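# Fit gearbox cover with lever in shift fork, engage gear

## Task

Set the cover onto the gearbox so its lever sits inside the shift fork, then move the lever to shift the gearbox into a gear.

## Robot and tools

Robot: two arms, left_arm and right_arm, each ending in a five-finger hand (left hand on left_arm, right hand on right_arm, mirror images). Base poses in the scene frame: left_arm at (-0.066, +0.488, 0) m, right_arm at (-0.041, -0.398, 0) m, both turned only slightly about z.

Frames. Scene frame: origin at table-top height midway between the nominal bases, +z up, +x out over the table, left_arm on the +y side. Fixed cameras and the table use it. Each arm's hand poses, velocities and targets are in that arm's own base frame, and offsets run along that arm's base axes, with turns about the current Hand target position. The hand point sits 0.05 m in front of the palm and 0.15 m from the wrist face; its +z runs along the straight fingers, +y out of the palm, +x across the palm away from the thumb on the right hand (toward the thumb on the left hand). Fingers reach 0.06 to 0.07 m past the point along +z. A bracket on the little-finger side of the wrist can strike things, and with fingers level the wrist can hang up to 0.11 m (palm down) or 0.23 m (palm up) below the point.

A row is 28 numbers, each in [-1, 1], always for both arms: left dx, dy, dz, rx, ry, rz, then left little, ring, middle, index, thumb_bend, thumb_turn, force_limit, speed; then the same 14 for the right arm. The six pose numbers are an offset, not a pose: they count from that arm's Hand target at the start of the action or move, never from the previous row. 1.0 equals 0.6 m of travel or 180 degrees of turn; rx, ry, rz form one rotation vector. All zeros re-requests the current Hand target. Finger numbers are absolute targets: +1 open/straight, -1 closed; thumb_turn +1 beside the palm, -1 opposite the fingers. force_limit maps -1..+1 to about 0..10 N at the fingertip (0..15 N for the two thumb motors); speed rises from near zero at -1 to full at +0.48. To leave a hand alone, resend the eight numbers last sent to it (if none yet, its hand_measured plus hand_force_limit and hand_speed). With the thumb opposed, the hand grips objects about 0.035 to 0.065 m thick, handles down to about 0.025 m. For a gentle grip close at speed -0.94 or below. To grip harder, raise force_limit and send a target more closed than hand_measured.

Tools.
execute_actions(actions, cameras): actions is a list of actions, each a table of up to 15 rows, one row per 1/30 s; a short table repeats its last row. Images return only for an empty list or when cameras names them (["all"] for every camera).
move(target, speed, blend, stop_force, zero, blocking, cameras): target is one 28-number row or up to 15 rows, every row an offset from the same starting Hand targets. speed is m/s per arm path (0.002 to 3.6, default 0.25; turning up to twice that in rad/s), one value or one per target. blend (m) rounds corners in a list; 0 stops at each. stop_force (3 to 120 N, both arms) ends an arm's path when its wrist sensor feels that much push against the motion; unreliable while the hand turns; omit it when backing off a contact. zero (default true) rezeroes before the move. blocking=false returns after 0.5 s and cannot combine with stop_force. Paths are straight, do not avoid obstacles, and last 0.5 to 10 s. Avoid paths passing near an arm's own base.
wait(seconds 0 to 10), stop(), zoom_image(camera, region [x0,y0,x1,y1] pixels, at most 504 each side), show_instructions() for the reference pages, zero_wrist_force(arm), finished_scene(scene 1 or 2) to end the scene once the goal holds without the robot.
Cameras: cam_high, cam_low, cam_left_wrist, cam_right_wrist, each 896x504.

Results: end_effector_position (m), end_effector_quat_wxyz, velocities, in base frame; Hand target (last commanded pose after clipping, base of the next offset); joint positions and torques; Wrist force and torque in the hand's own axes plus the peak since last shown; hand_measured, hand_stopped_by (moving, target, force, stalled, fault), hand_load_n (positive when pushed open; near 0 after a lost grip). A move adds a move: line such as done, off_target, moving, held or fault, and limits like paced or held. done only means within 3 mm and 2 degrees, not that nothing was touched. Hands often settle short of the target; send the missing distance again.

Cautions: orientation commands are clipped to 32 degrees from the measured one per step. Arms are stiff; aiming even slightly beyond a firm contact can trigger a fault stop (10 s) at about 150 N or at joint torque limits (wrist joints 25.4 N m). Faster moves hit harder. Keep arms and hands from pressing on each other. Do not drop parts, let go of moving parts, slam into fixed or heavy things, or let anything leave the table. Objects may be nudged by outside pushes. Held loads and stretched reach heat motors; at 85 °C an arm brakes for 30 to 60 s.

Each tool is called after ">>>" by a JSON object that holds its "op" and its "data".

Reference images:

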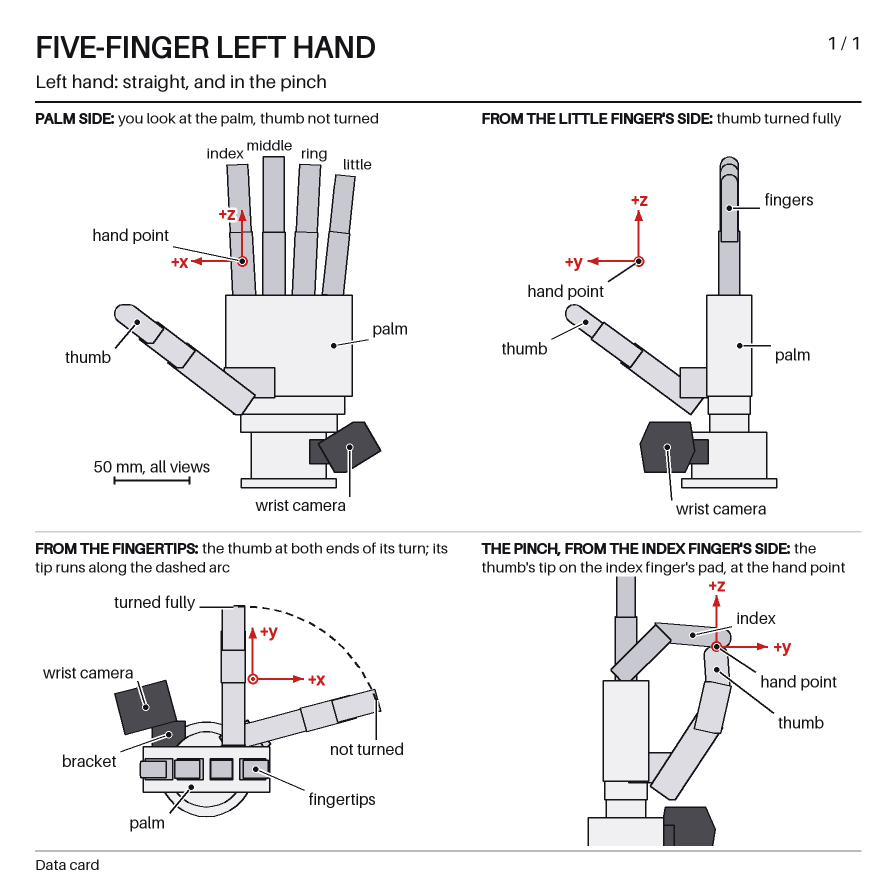

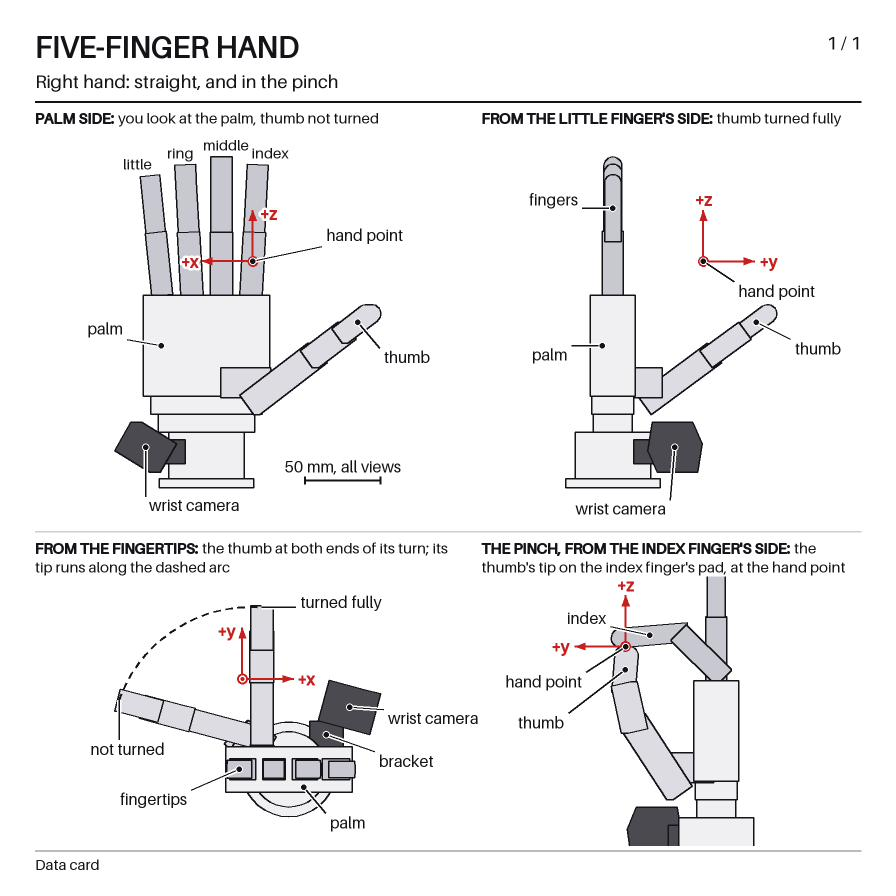

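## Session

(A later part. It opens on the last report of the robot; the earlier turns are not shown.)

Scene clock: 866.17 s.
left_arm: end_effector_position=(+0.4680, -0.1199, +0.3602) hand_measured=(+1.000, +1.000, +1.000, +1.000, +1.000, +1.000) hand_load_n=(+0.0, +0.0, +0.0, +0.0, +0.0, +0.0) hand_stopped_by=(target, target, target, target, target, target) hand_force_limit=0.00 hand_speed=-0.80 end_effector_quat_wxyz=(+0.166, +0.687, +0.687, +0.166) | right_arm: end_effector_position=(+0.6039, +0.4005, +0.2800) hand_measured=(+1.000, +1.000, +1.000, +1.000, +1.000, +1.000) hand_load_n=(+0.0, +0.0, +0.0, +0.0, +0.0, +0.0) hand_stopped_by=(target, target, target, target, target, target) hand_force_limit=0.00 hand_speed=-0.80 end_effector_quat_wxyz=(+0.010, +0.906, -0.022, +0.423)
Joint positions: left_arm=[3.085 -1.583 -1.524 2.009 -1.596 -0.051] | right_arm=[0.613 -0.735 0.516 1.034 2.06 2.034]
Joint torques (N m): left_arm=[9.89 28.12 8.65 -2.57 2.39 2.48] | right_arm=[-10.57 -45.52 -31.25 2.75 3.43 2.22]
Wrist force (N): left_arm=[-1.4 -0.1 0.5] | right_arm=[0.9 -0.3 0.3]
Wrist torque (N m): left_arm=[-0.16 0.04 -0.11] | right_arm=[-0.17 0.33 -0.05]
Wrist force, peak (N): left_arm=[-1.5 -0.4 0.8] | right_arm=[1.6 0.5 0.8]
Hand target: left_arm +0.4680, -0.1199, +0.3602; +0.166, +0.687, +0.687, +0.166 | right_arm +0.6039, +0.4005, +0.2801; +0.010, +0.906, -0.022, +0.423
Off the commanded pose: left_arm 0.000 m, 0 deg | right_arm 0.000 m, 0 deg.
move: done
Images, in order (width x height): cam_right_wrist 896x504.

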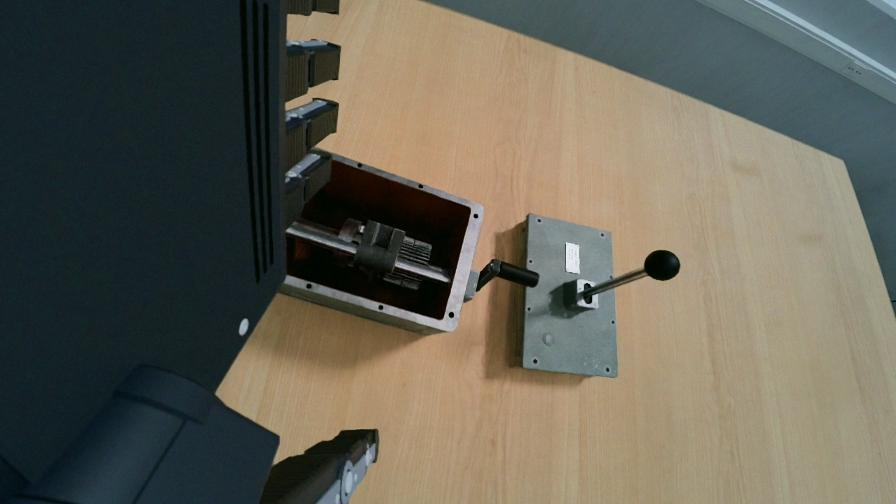

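>>> {"op": "zoom_image", "data": {"camera": "cam_right_wrist", "region": [510, 205, 630, 385]}}

>>> {"op": "move", "data": {"target": [0.0, 0.0, 0.0, 0,0,0, 1,1,1,1,1,1, 0, -0.8, 0,0.125,0.0,0,0,0, 1,1,1,1,1,1, 0, -0.8], "speed": 0.3, "cameras": ["cam_right_wrist"]}}

>>> {"op": "zoom_image", "data": {"camera": "cam_right_wrist", "region": [320, 130, 560, 340]}}

Scaled by 2.800 from the camera's 896x504 image, which has a finer 1280x720 frame.

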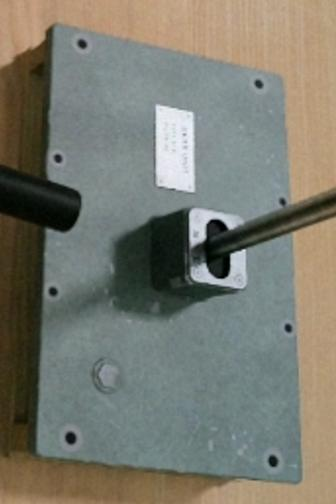

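Scene clock: 873.57 s.
left_arm: end_effector_position=(+0.4680, -0.1199, +0.3602) hand_measured=(+1.000, +1.000, +1.000, +1.000, +1.000, +1.000) hand_load_n=(+0.0, +0.0, +0.0, +0.0, +0.0, +0.0) hand_stopped_by=(target, target, target, target, target, target) hand_force_limit=0.00 hand_speed=-0.80 end_effector_quat_wxyz=(+0.166, +0.687, +0.687, +0.166) | right_arm: end_effector_position=(+0.6032, +0.4746, +0.2795) hand_measured=(+1.000, +1.000, +1.000, +1.000, +1.000, +1.000) hand_load_n=(+0.0, +0.0, +0.0, +0.0, +0.0, +0.0) hand_stopped_by=(target, target, target, target, target, target) hand_force_limit=0.00 hand_speed=-0.80 end_effector_quat_wxyz=(-0.015, +0.893, -0.007, +0.449)
Joint positions: left_arm=[3.085 -1.583 -1.524 2.009 -1.596 -0.051] | right_arm=[0.7 -0.48 0.035 1.205 2.095 2.056]
Joint torques (N m): left_arm=[10.21 28.03 9.62 -2.51 2.41 2.46] | right_arm=[9.96 -51.21 -30.59 2.58 -2.06 -2.55]
Wrist force (N): left_arm=[-1.2 -0.2 0.8] | right_arm=[1.0 -0.3 0.1]
Wrist torque (N m): left_arm=[-0.19 0.02 -0.10] | right_arm=[-0.16 0.33 0.16]
Wrist force, peak (N): left_arm=[-1.6 -0.2 0.6] | right_arm=[0.7 -1.3 -0.3]
Hand target: left_arm +0.4680, -0.1199, +0.3602; +0.166, +0.687, +0.687, +0.166 | right_arm +0.6039, +0.4755, +0.2801; +0.010, +0.906, -0.022, +0.423
Off the commanded pose: left_arm 0.000 m, 0 deg | right_arm 0.001 m, 5 deg.
elbow stopped short (right arm): the move would have taken joint 3 (elbow) straighter than the controller allows.
move: off_target (right_arm)
Images, in order (width x height): cam_right_wrist 896x504.

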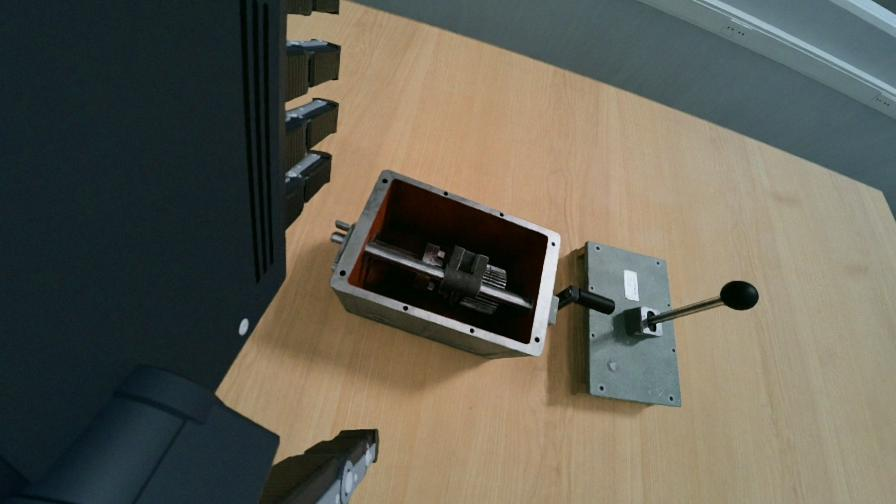

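Scaled by 2.100 from the camera's 896x504 image, which has a finer 1280x720 frame.

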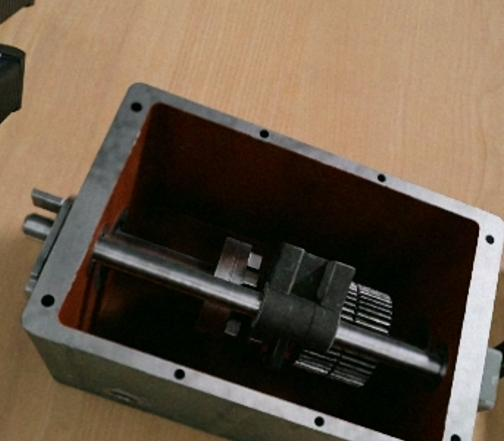

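>>> {"op": "zoom_image", "data": {"camera": "cam_right_wrist", "region": [410, 230, 530, 330]}}

>>> {"op": "zoom_image", "data": {"camera": "cam_right_wrist", "region": [580, 235, 690, 410]}}

Scaled by 4.200 from the camera's 896x504 image, which has a finer 1280x720 frame.

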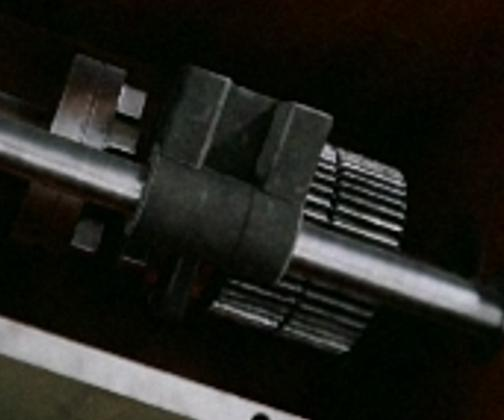

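Scaled by 2.880 from the camera's 896x504 image, which has a finer 1280x720 frame.

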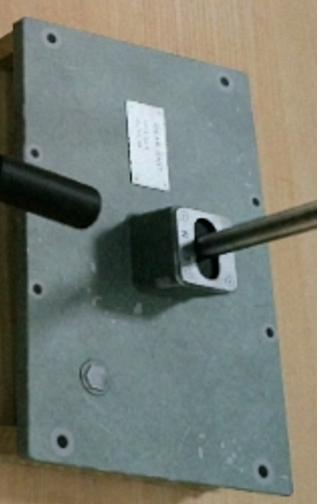

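>>> {"op": "zoom_image", "data": {"camera": "cam_right_wrist", "region": [625, 295, 675, 345]}}

>>> {"op": "zoom_image", "data": {"camera": "cam_right_wrist", "region": [615, 260, 650, 310]}}

Scaled by 10.080 from the camera's 896x504 image, which has a finer 1280x720 frame.

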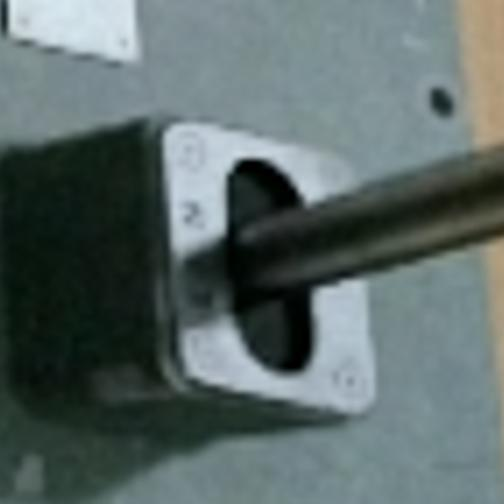

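Scaled by 10.080 from the camera's 896x504 image, which has a finer 1280x720 frame.

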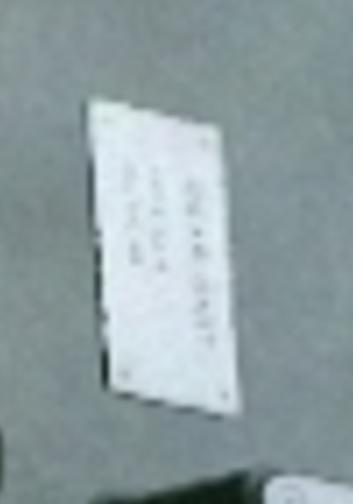

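>>> {"op": "move", "data": {"target": [0.0, 0.0, 0.0, 0,0,0, 1,1,1,1,1,1, 0, -0.8, -0.2232,-0.4998,-0.0502,0.1111,-0.2482,-0.1573, 1,1,1,0.1,0.2,-1, 0, -0.3], "speed": 0.35, "cameras": ["all"]}}

>>> {"op": "zoom_image", "data": {"camera": "cam_right_wrist", "region": [240, 100, 560, 400]}}

Scene clock: 1146.33 s.
left_arm: end_effector_position=(+0.4680, -0.1199, +0.3602) hand_measured=(+1.000, +1.000, +1.000, +1.000, +1.000, +1.000) hand_load_n=(+0.0, +0.0, +0.0, +0.0, +0.0, +0.0) hand_stopped_by=(target, target, target, target, target, target) hand_force_limit=0.00 hand_speed=-0.80 end_effector_quat_wxyz=(+0.166, +0.687, +0.687, +0.166) | right_arm: end_effector_position=(+0.4700, +0.1756, +0.2499) hand_measured=(+1.000, +1.000, +1.000, +0.100, +0.200, -1.000) hand_load_n=(+0.0, +0.0, +0.0, +0.0, +0.0, +0.5) hand_stopped_by=(target, target, target, target, target, target) hand_force_limit=0.00 hand_speed=-0.30 end_effector_quat_wxyz=(-0.051, +0.636, -0.309, +0.705)
Joint positions: left_arm=[3.085 -1.583 -1.524 2.009 -1.596 -0.051] | right_arm=[0.532 -1.52 1.998 -0.478 2.482 2.095]
Joint torques (N m): left_arm=[9.76 28.26 9.55 -2.27 2.38 2.45] | right_arm=[-12.48 -34.93 -10.03 -2.62 -2.76 -2.42]
Wrist force (N): left_arm=[-1.4 -0.2 0.8] | right_arm=[1.9 -1.3 0.5]
Wrist torque (N m): left_arm=[-0.19 0.04 -0.11] | right_arm=[-0.16 0.10 0.08]
Wrist force, peak (N): left_arm=[-1.5 -0.2 0.9] | right_arm=[2.0 -1.3 0.3]
Hand target: left_arm +0.4680, -0.1199, +0.3602; +0.166, +0.687, +0.687, +0.166 | right_arm +0.4700, +0.1756, +0.2499; -0.051, +0.636, -0.309, +0.705
Off the commanded pose: left_arm 0.000 m, 0 deg | right_arm 0.000 m, 0 deg.
move: done

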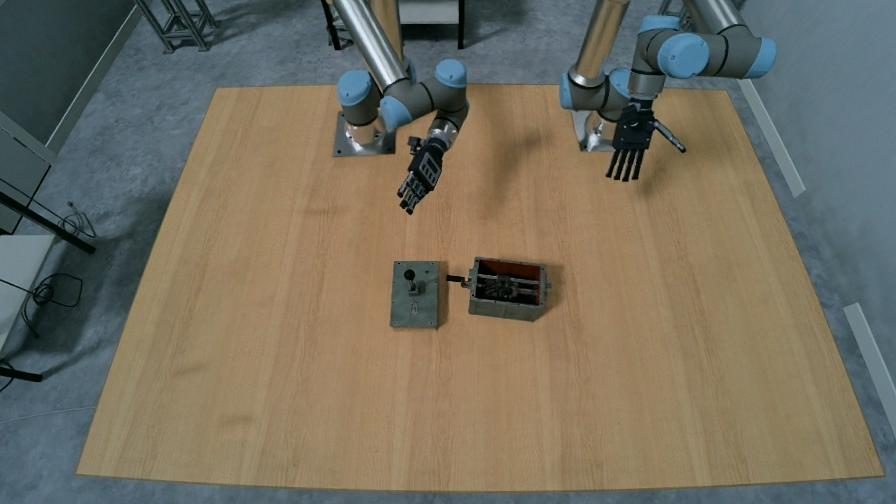

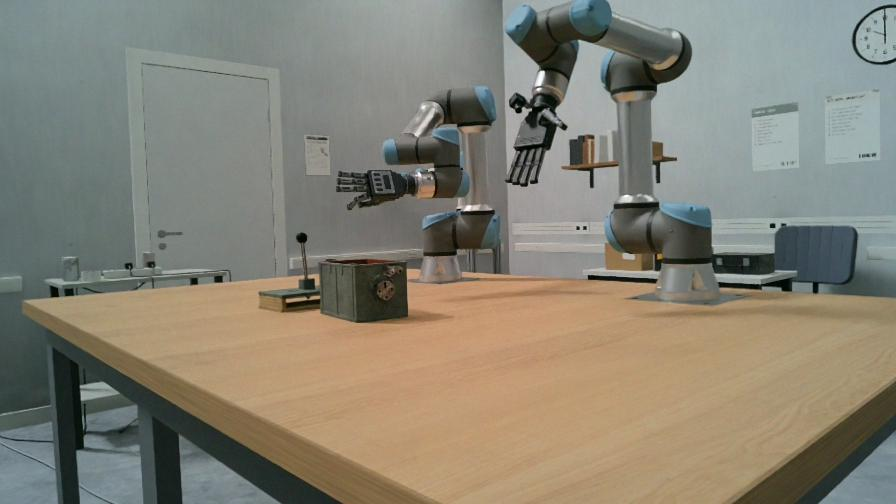

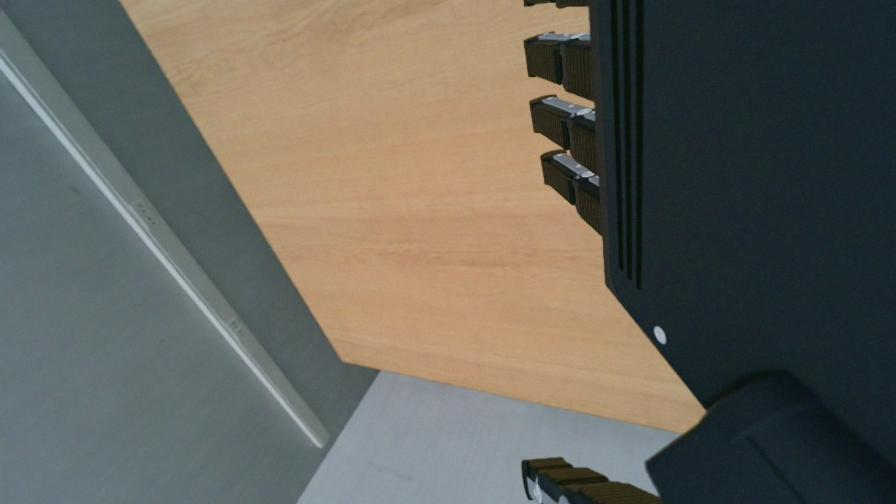

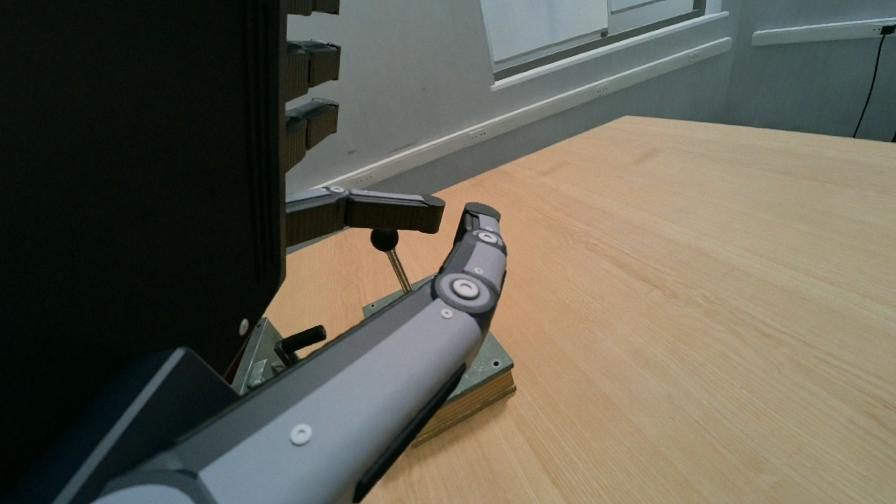

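Scaled by 1.575 from the camera's 896x504 image, which has a finer 1280x720 frame.

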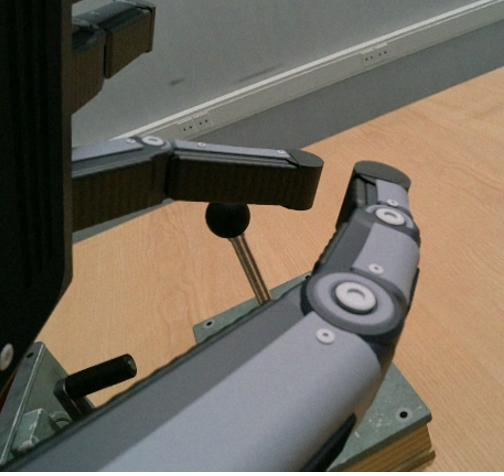

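>>> {"op": "move", "data": {"target": [0.0, 0.0, 0.0, 0,0,0, 1,1,1,1,1,1, 0, -0.8, 0.1535,0.1228,-0.2498,-0.0716,0.0435,-0.1049, 1,1,1,0.6,0.5,-1, 0, -0.3], "speed": 0.25, "cameras": ["all"]}}

>>> {"op": "zoom_image", "data": {"camera": "cam_right_wrist", "region": [240, 100, 640, 400]}}

>>> {"op": "zoom_image", "data": {"camera": "cam_low", "region": [240, 130, 500, 330]}}

Scene clock: 1371.17 s.
left_arm: end_effector_position=(+0.4680, -0.1199, +0.3602) hand_measured=(+1.000, +1.000, +1.000, +1.000, +1.000, +1.000) hand_load_n=(+0.0, +0.0, +0.0, +0.0, +0.0, +0.0) hand_stopped_by=(target, target, target, target, target, target) hand_force_limit=0.00 hand_speed=-0.80 end_effector_quat_wxyz=(+0.166, +0.687, +0.687, +0.166) | right_arm: end_effector_position=(+0.5621, +0.2493, +0.1001) hand_measured=(+1.000, +1.000, +1.000, +0.600, +0.500, -1.000) hand_load_n=(+0.0, +0.0, +0.0, +0.0, +0.0, +0.0) hand_stopped_by=(target, target, target, target, target, target) hand_force_limit=0.00 hand_speed=-0.30 end_effector_quat_wxyz=(+0.158, +0.625, -0.331, +0.689)
Joint positions: left_arm=[3.085 -1.583 -1.524 2.009 -1.596 -0.051] | right_arm=[0.617 -0.854 1.505 -0.65 2.898 1.834]
Joint torques (N m): left_arm=[9.53 28.16 10.28 -2.14 2.48 2.5] | right_arm=[4.39 -38.3 -28.37 -2.11 2.79 -2.42]
Wrist force (N): left_arm=[-1.3 -0.3 0.7] | right_arm=[1.8 -0.8 0.5]
Wrist torque (N m): left_arm=[-0.19 0.02 -0.10] | right_arm=[-0.17 0.15 0.12]
Wrist force, peak (N): left_arm=[-1.5 -0.4 0.8] | right_arm=[2.8 -0.9 0.1]
Hand target: left_arm +0.4680, -0.1199, +0.3602; +0.166, +0.687, +0.687, +0.166 | right_arm +0.5621, +0.2493, +0.1001; +0.158, +0.625, -0.331, +0.689
Off the commanded pose: left_arm 0.000 m, 0 deg | right_arm 0.000 m, 0 deg.
move: done

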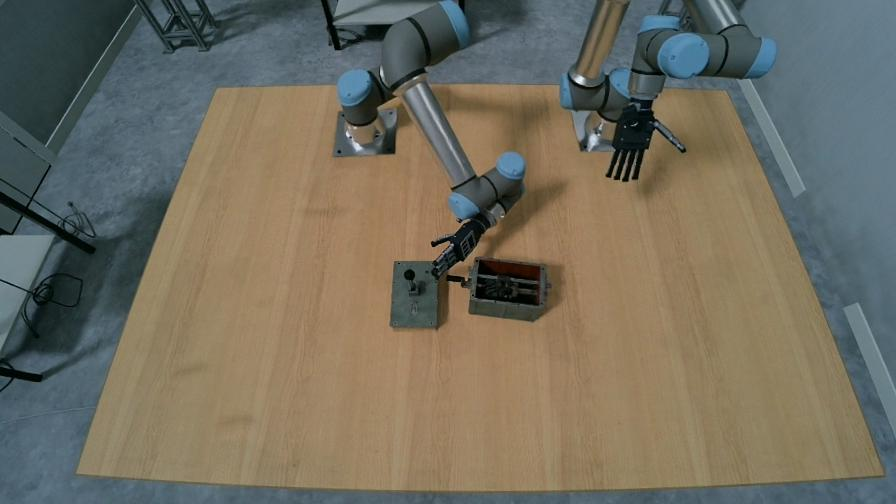

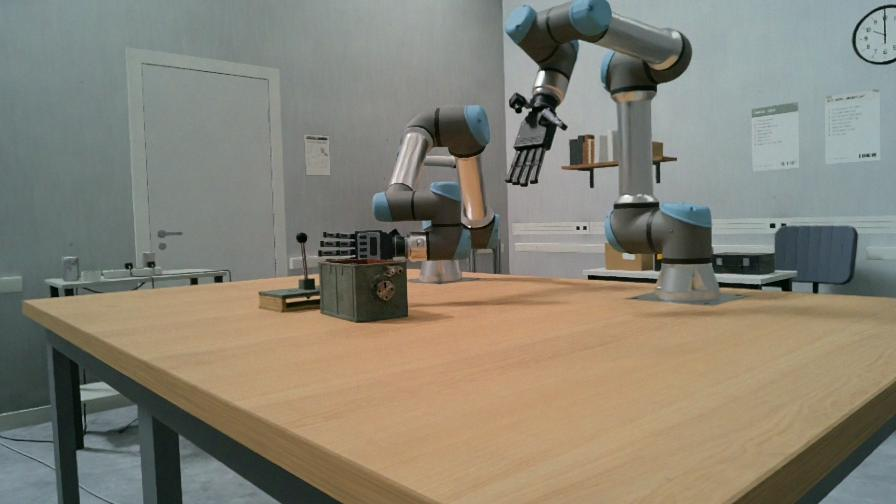

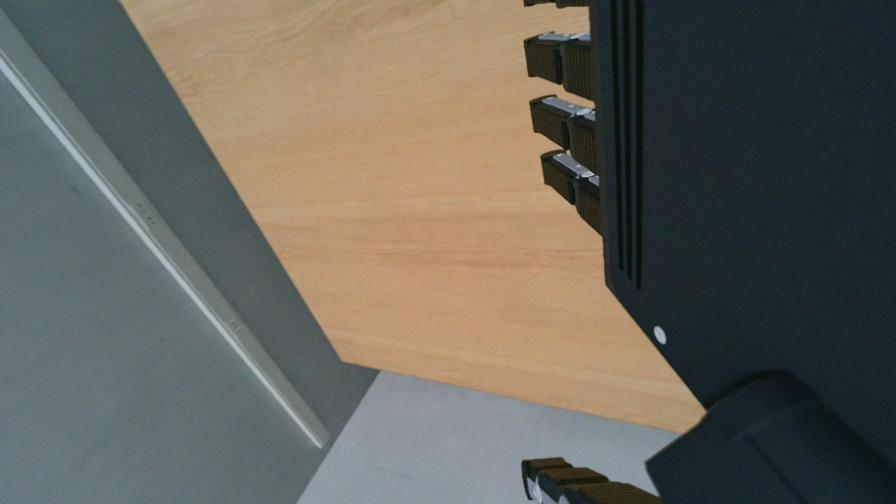

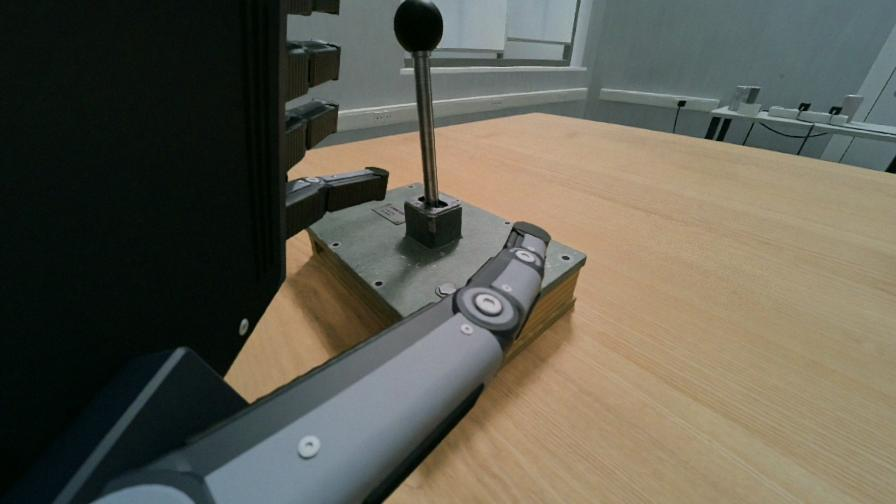

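Scaled by 1.260 from the camera's 896x504 image, which has a finer 1280x720 frame.

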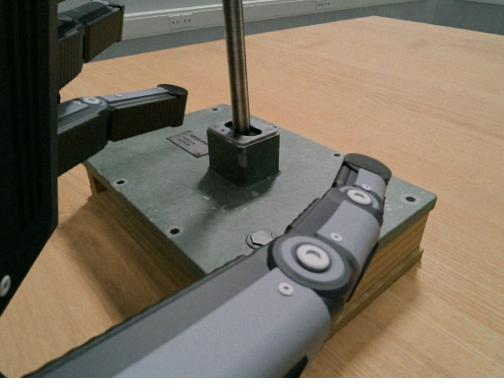

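Scaled by 1.938 from the camera's 896x504 image, which has a finer 1280x720 frame.

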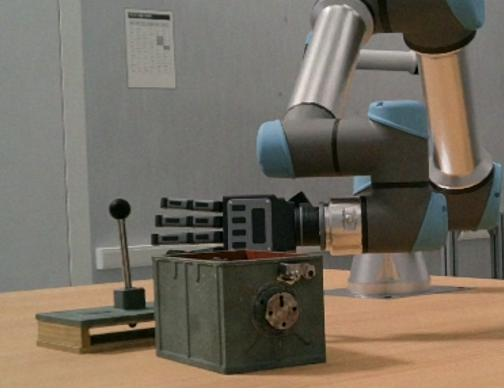

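>>> {"op": "zoom_image", "data": {"camera": "cam_right_wrist", "region": [380, 170, 490, 270]}}

>>> {"op": "zoom_image", "data": {"camera": "cam_high", "region": [370, 200, 570, 340]}}

Scaled by 4.582 from the camera's 896x504 image, which has a finer 1280x720 frame.

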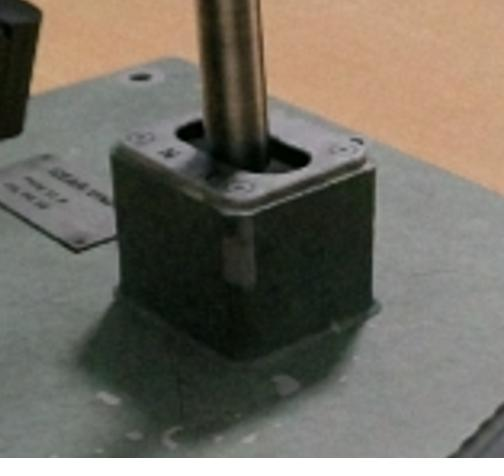

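Scaled by 2.520 from the camera's 896x504 image, which has a finer 1280x720 frame.

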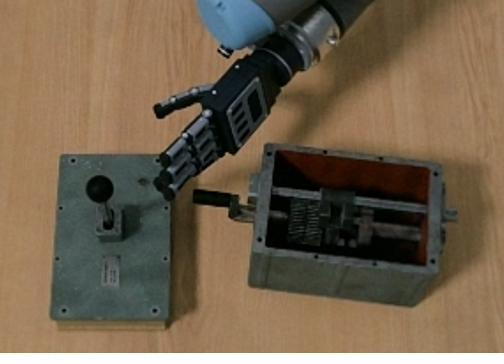

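>>> {"op": "zoom_image", "data": {"camera": "cam_high", "region": [420, 200, 500, 300]}}

Scaled by 5.040 from the camera's 896x504 image, which has a finer 1280x720 frame.

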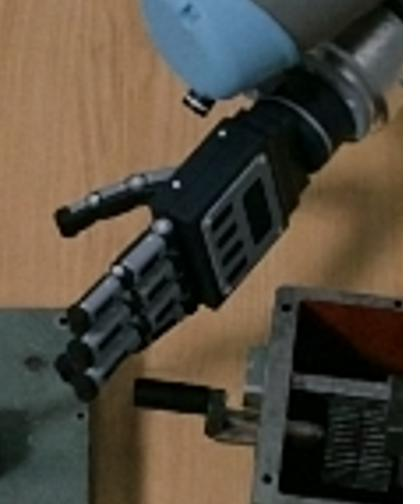

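>>> {"op": "zoom_image", "data": {"camera": "cam_low", "region": [245, 225, 345, 325]}}

Scaled by 5.040 from the camera's 896x504 image, which has a finer 1280x720 frame.

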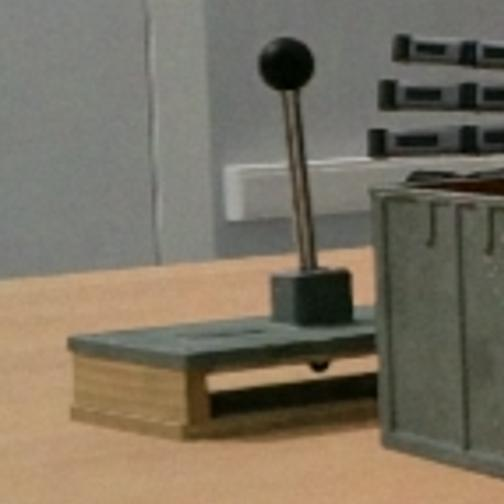

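>>> {"op": "move", "data": {"target": [0.0, 0.0, 0.0, 0,0,0, 1,1,1,1,1,1, 0, -0.8, 0,0,-0.0667,0,0,0, 1,1,1,0.85,0.5,-1, 0, -0.3], "speed": 0.12, "cameras": ["cam_low","cam_right_wrist"]}}

>>> {"op": "zoom_image", "data": {"camera": "cam_right_wrist", "region": [280, 120, 620, 380]}}

>>> {"op": "zoom_image", "data": {"camera": "cam_low", "region": [240, 180, 490, 330]}}

Scene clock: 1523.80 s.
left_arm: end_effector_position=(+0.4680, -0.1199, +0.3602) hand_measured=(+1.000, +1.000, +1.000, +1.000, +1.000, +1.000) hand_load_n=(+0.0, +0.0, +0.0, +0.0, +0.0, +0.0) hand_stopped_by=(target, target, target, target, target, target) hand_force_limit=0.00 hand_speed=-0.80 end_effector_quat_wxyz=(+0.166, +0.687, +0.687, +0.166) | right_arm: end_effector_position=(+0.5621, +0.2493, +0.0601) hand_measured=(+1.000, +1.000, +1.000, +0.850, +0.500, -1.000) hand_load_n=(+0.0, +0.0, +0.0, +0.0, +0.0, +0.0) hand_stopped_by=(target, target, target, target, target, target) hand_force_limit=0.00 hand_speed=-0.30 end_effector_quat_wxyz=(+0.158, +0.625, -0.331, +0.689)
Joint positions: left_arm=[3.085 -1.583 -1.524 2.009 -1.596 -0.051] | right_arm=[0.617 -0.794 1.52 -0.725 2.898 1.834]
Joint torques (N m): left_arm=[9.8 27.86 9.93 -2.03 2.41 2.36] | right_arm=[-5.86 -40.91 -6.83 -2.22 2.38 -2.91]
Wrist force (N): left_arm=[-1.3 -0.1 0.7] | right_arm=[1.7 -0.6 0.4]
Wrist torque (N m): left_arm=[-0.17 0.02 -0.10] | right_arm=[-0.14 0.18 0.12]
Wrist force, peak (N): left_arm=[-1.6 -0.2 0.7] | right_arm=[2.4 -1.0 0.4]
Hand target: left_arm +0.4680, -0.1199, +0.3602; +0.166, +0.687, +0.687, +0.166 | right_arm +0.5621, +0.2493, +0.0600; +0.158, +0.625, -0.331, +0.689
Off the commanded pose: left_arm 0.000 m, 0 deg | right_arm 0.000 m, 0 deg.
move: done
Images, in order (width x height): cam_low 896x504, cam_right_wrist 896x504.

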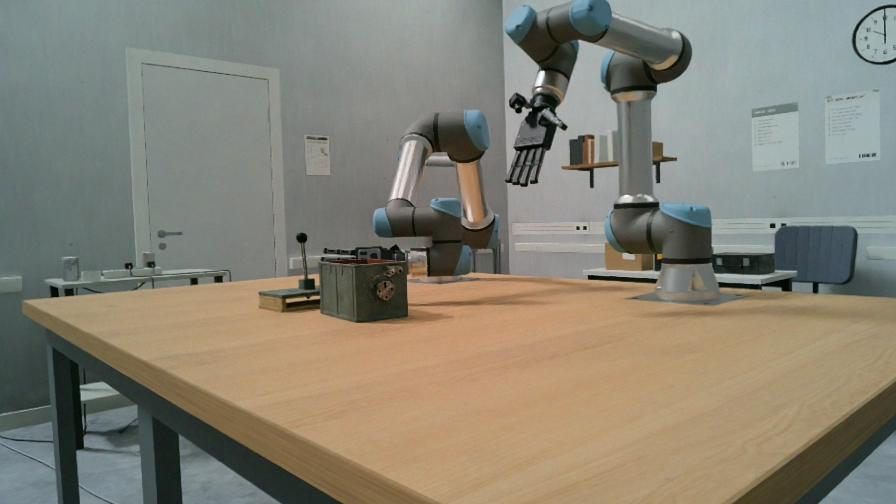

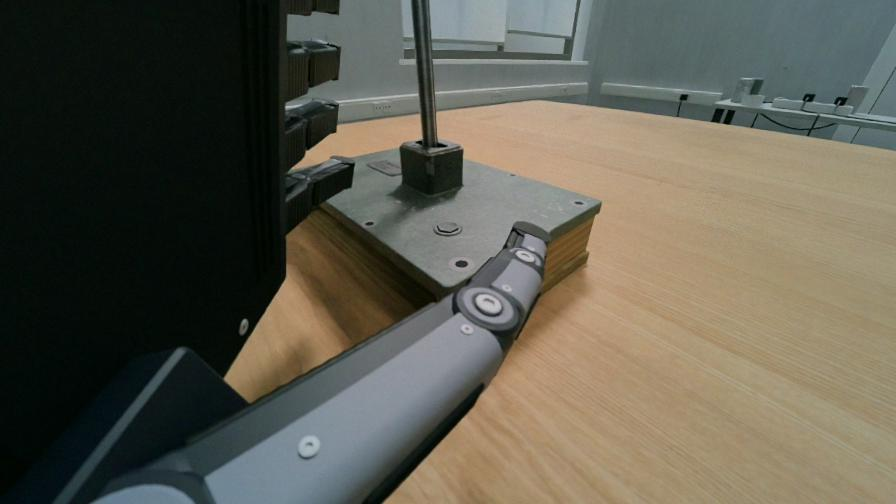

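Scaled by 1.482 from the camera's 896x504 image, which has a finer 1280x720 frame.

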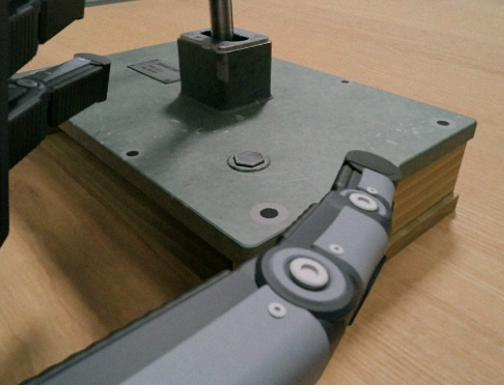

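Scaled by 2.016 from the camera's 896x504 image, which has a finer 1280x720 frame.

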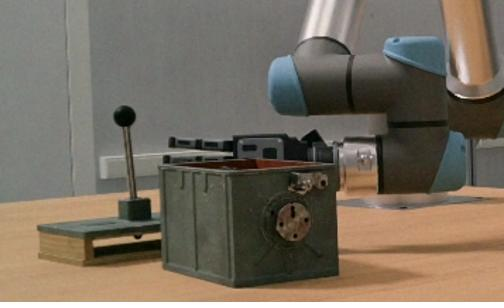

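>>> {"op": "zoom_image", "data": {"camera": "cam_right_wrist", "region": [380, 120, 490, 220]}}

Scaled by 4.582 from the camera's 896x504 image, which has a finer 1280x720 frame.

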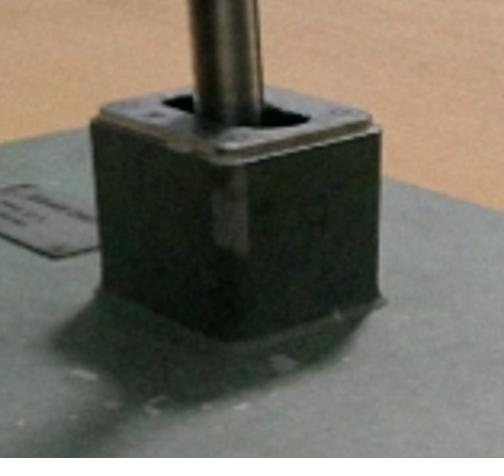

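>>> {"op": "move", "data": {"target": [0.0, 0.0, 0.0, 0,0,0, 1,1,1,1,1,1, 0, -0.8, 0.0778,-0.0755,-0.0017,0,0,0, 1,1,1,0.85,0.5,-1, 0, -0.3], "speed": 0.08, "cameras": ["cam_high","cam_right_wrist"]}}

>>> {"op": "zoom_image", "data": {"camera": "cam_right_wrist", "region": [280, 80, 640, 340]}}

>>> {"op": "zoom_image", "data": {"camera": "cam_high", "region": [390, 220, 510, 320]}}

Scene clock: 1560.00 s.
left_arm: end_effector_position=(+0.4680, -0.1199, +0.3602) hand_measured=(+1.000, +1.000, +1.000, +1.000, +1.000, +1.000) hand_load_n=(+0.0, +0.0, +0.0, +0.0, +0.0, +0.0) hand_stopped_by=(target, target, target, target, target, target) hand_force_limit=0.00 hand_speed=-0.80 end_effector_quat_wxyz=(+0.166, +0.687, +0.687, +0.166) | right_arm: end_effector_position=(+0.6087, +0.2041, +0.0590) hand_measured=(+1.000, +1.000, +1.000, +0.850, +0.500, -1.000) hand_load_n=(+0.0, +0.0, +0.0, +0.0, +0.0, +0.0) hand_stopped_by=(target, target, target, target, target, target) hand_force_limit=0.00 hand_speed=-0.30 end_effector_quat_wxyz=(+0.158, +0.625, -0.330, +0.689)
Joint positions: left_arm=[3.085 -1.583 -1.524 2.009 -1.596 -0.051] | right_arm=[0.51 -0.79 1.516 -0.725 2.792 1.833]
Joint torques (N m): left_arm=[9.76 27.87 9.85 -1.81 2.48 2.36] | right_arm=[-12.54 -40.07 -27.21 1.84 -2.66 0.43]
Wrist force (N): left_arm=[-1.4 -0.2 0.3] | right_arm=[1.7 -0.9 0.5]
Wrist torque (N m): left_arm=[-0.17 0.04 -0.11] | right_arm=[-0.18 0.18 0.11]
Wrist force, peak (N): left_arm=[-1.5 -0.3 0.7] | right_arm=[2.0 -1.1 0.9]
Hand target: left_arm +0.4680, -0.1199, +0.3602; +0.166, +0.687, +0.687, +0.166 | right_arm +0.6088, +0.2040, +0.0590; +0.158, +0.625, -0.331, +0.689
Off the commanded pose: left_arm 0.000 m, 0 deg | right_arm 0.000 m, 0 deg.
move: done
Images, in order (width x height): cam_high 896x504, cam_right_wrist 896x504.

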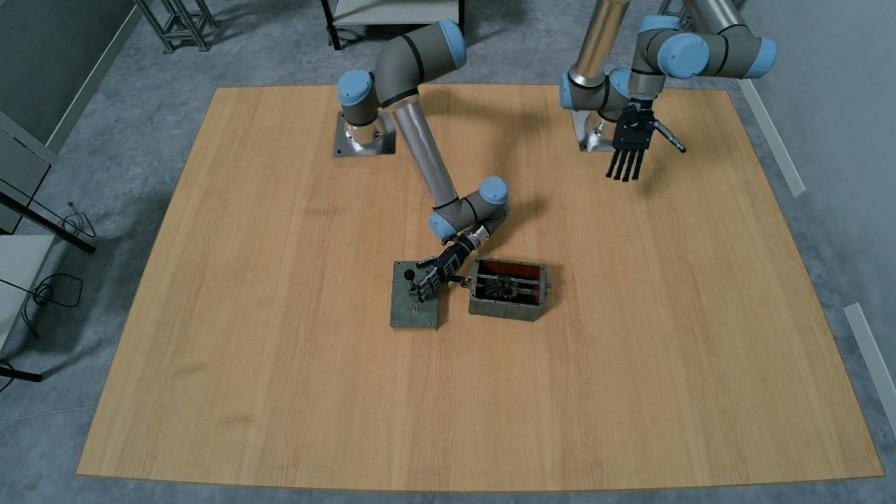

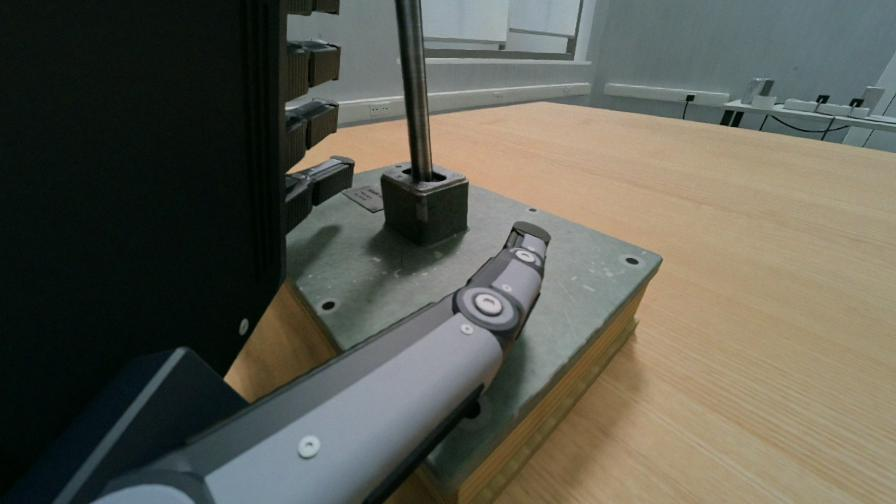

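Scaled by 1.400 from the camera's 896x504 image, which has a finer 1280x720 frame.

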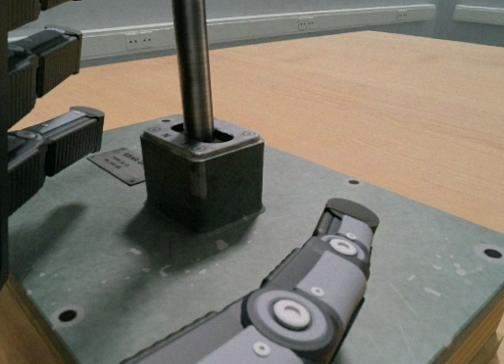

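Scaled by 4.200 from the camera's 896x504 image, which has a finer 1280x720 frame.

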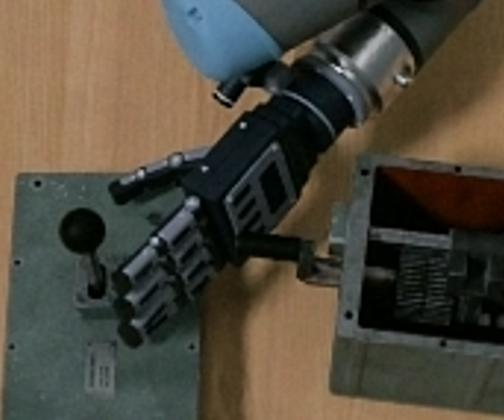

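>>> {"op": "zoom_image", "data": {"camera": "cam_right_wrist", "region": [370, 150, 480, 250]}}

Scaled by 4.582 from the camera's 896x504 image, which has a finer 1280x720 frame.

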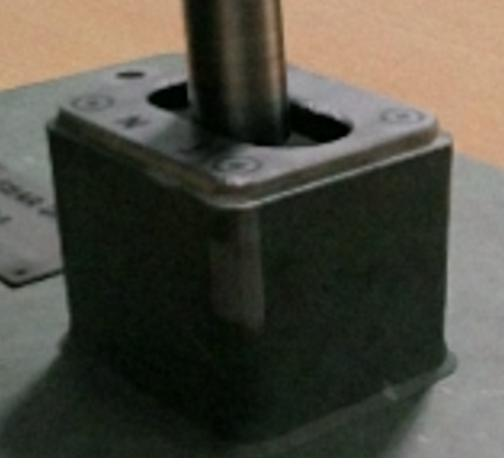

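>>> {"op": "move", "data": {"target": [0.0, 0.0, 0.0, 0,0,0, 1,1,1,1,1,1, 0, -0.8, 0.0360,-0.0310,0,0,0,0, 1,1,1,0.85,0.5,-1, 0, -0.3], "speed": 0.06, "stop_force": 8, "cameras": ["cam_high","cam_right_wrist"]}}

>>> {"op": "zoom_image", "data": {"camera": "cam_right_wrist", "region": [280, 120, 640, 380]}}

>>> {"op": "zoom_image", "data": {"camera": "cam_high", "region": [390, 220, 510, 320]}}

Scene clock: 1595.27 s.
left_arm: end_effector_position=(+0.4680, -0.1199, +0.3602) hand_measured=(+1.000, +1.000, +1.000, +1.000, +1.000, +1.000) hand_load_n=(+0.0, +0.0, +0.0, +0.0, +0.0, +0.0) hand_stopped_by=(target, target, target, target, target, target) hand_force_limit=0.00 hand_speed=-0.80 end_effector_quat_wxyz=(+0.166, +0.687, +0.687, +0.166) | right_arm: end_effector_position=(+0.6304, +0.1854, +0.0590) hand_measured=(+1.000, +1.000, +1.000, +0.850, +0.500, -1.000) hand_load_n=(+0.0, +0.0, +0.0, +0.0, +0.0, +0.5) hand_stopped_by=(target, target, target, target, target, target) hand_force_limit=0.00 hand_speed=-0.30 end_effector_quat_wxyz=(+0.158, +0.625, -0.331, +0.689)
Joint positions: left_arm=[3.085 -1.583 -1.524 2.009 -1.596 -0.051] | right_arm=[0.465 -0.782 1.5 -0.717 2.747 1.833]
Joint torques (N m): left_arm=[9.68 28.4 9.98 -1.78 2.5 2.37] | right_arm=[-10.74 -41.38 -27.62 1.25 -2.79 2.14]
Wrist force (N): left_arm=[-1.1 -0.1 0.6] | right_arm=[1.7 -1.0 0.5]
Wrist torque (N m): left_arm=[-0.15 0.00 -0.09] | right_arm=[-0.20 0.18 0.11]
Wrist force, peak (N): left_arm=[-1.4 0.0 0.9] | right_arm=[2.1 -1.0 0.6]
Hand target: left_arm +0.4680, -0.1199, +0.3602; +0.166, +0.687, +0.687, +0.166 | right_arm +0.6304, +0.1854, +0.0590; +0.158, +0.625, -0.331, +0.689
Off the commanded pose: left_arm 0.000 m, 0 deg | right_arm 0.000 m, 0 deg.
move: done
Images, in order (width x height): cam_high 896x504, cam_right_wrist 896x504.

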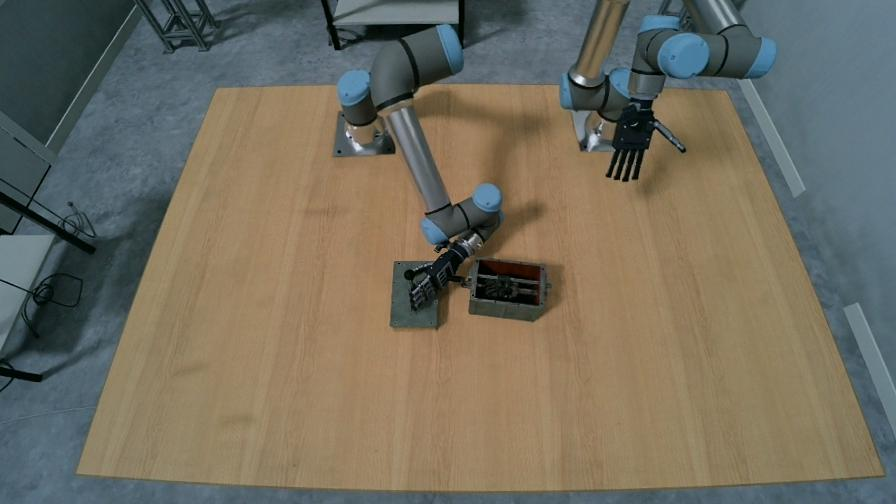

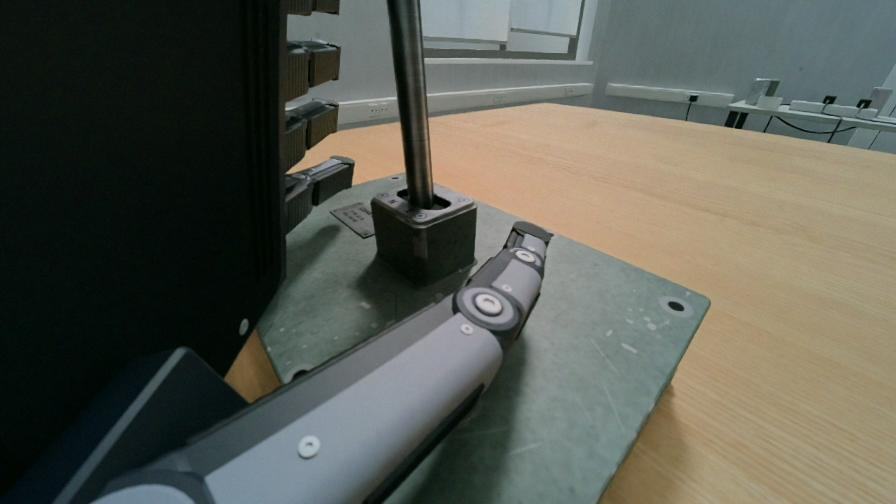

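Scaled by 1.400 from the camera's 896x504 image, which has a finer 1280x720 frame.

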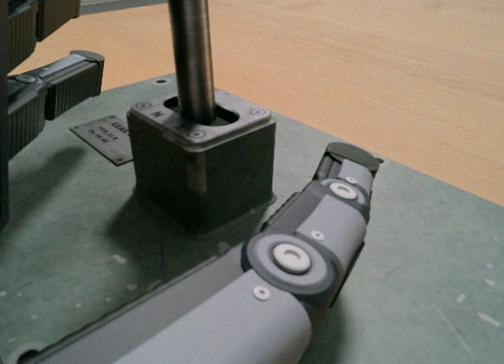

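Scaled by 4.200 from the camera's 896x504 image, which has a finer 1280x720 frame.

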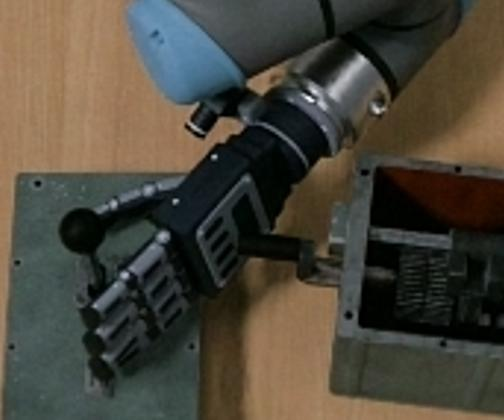

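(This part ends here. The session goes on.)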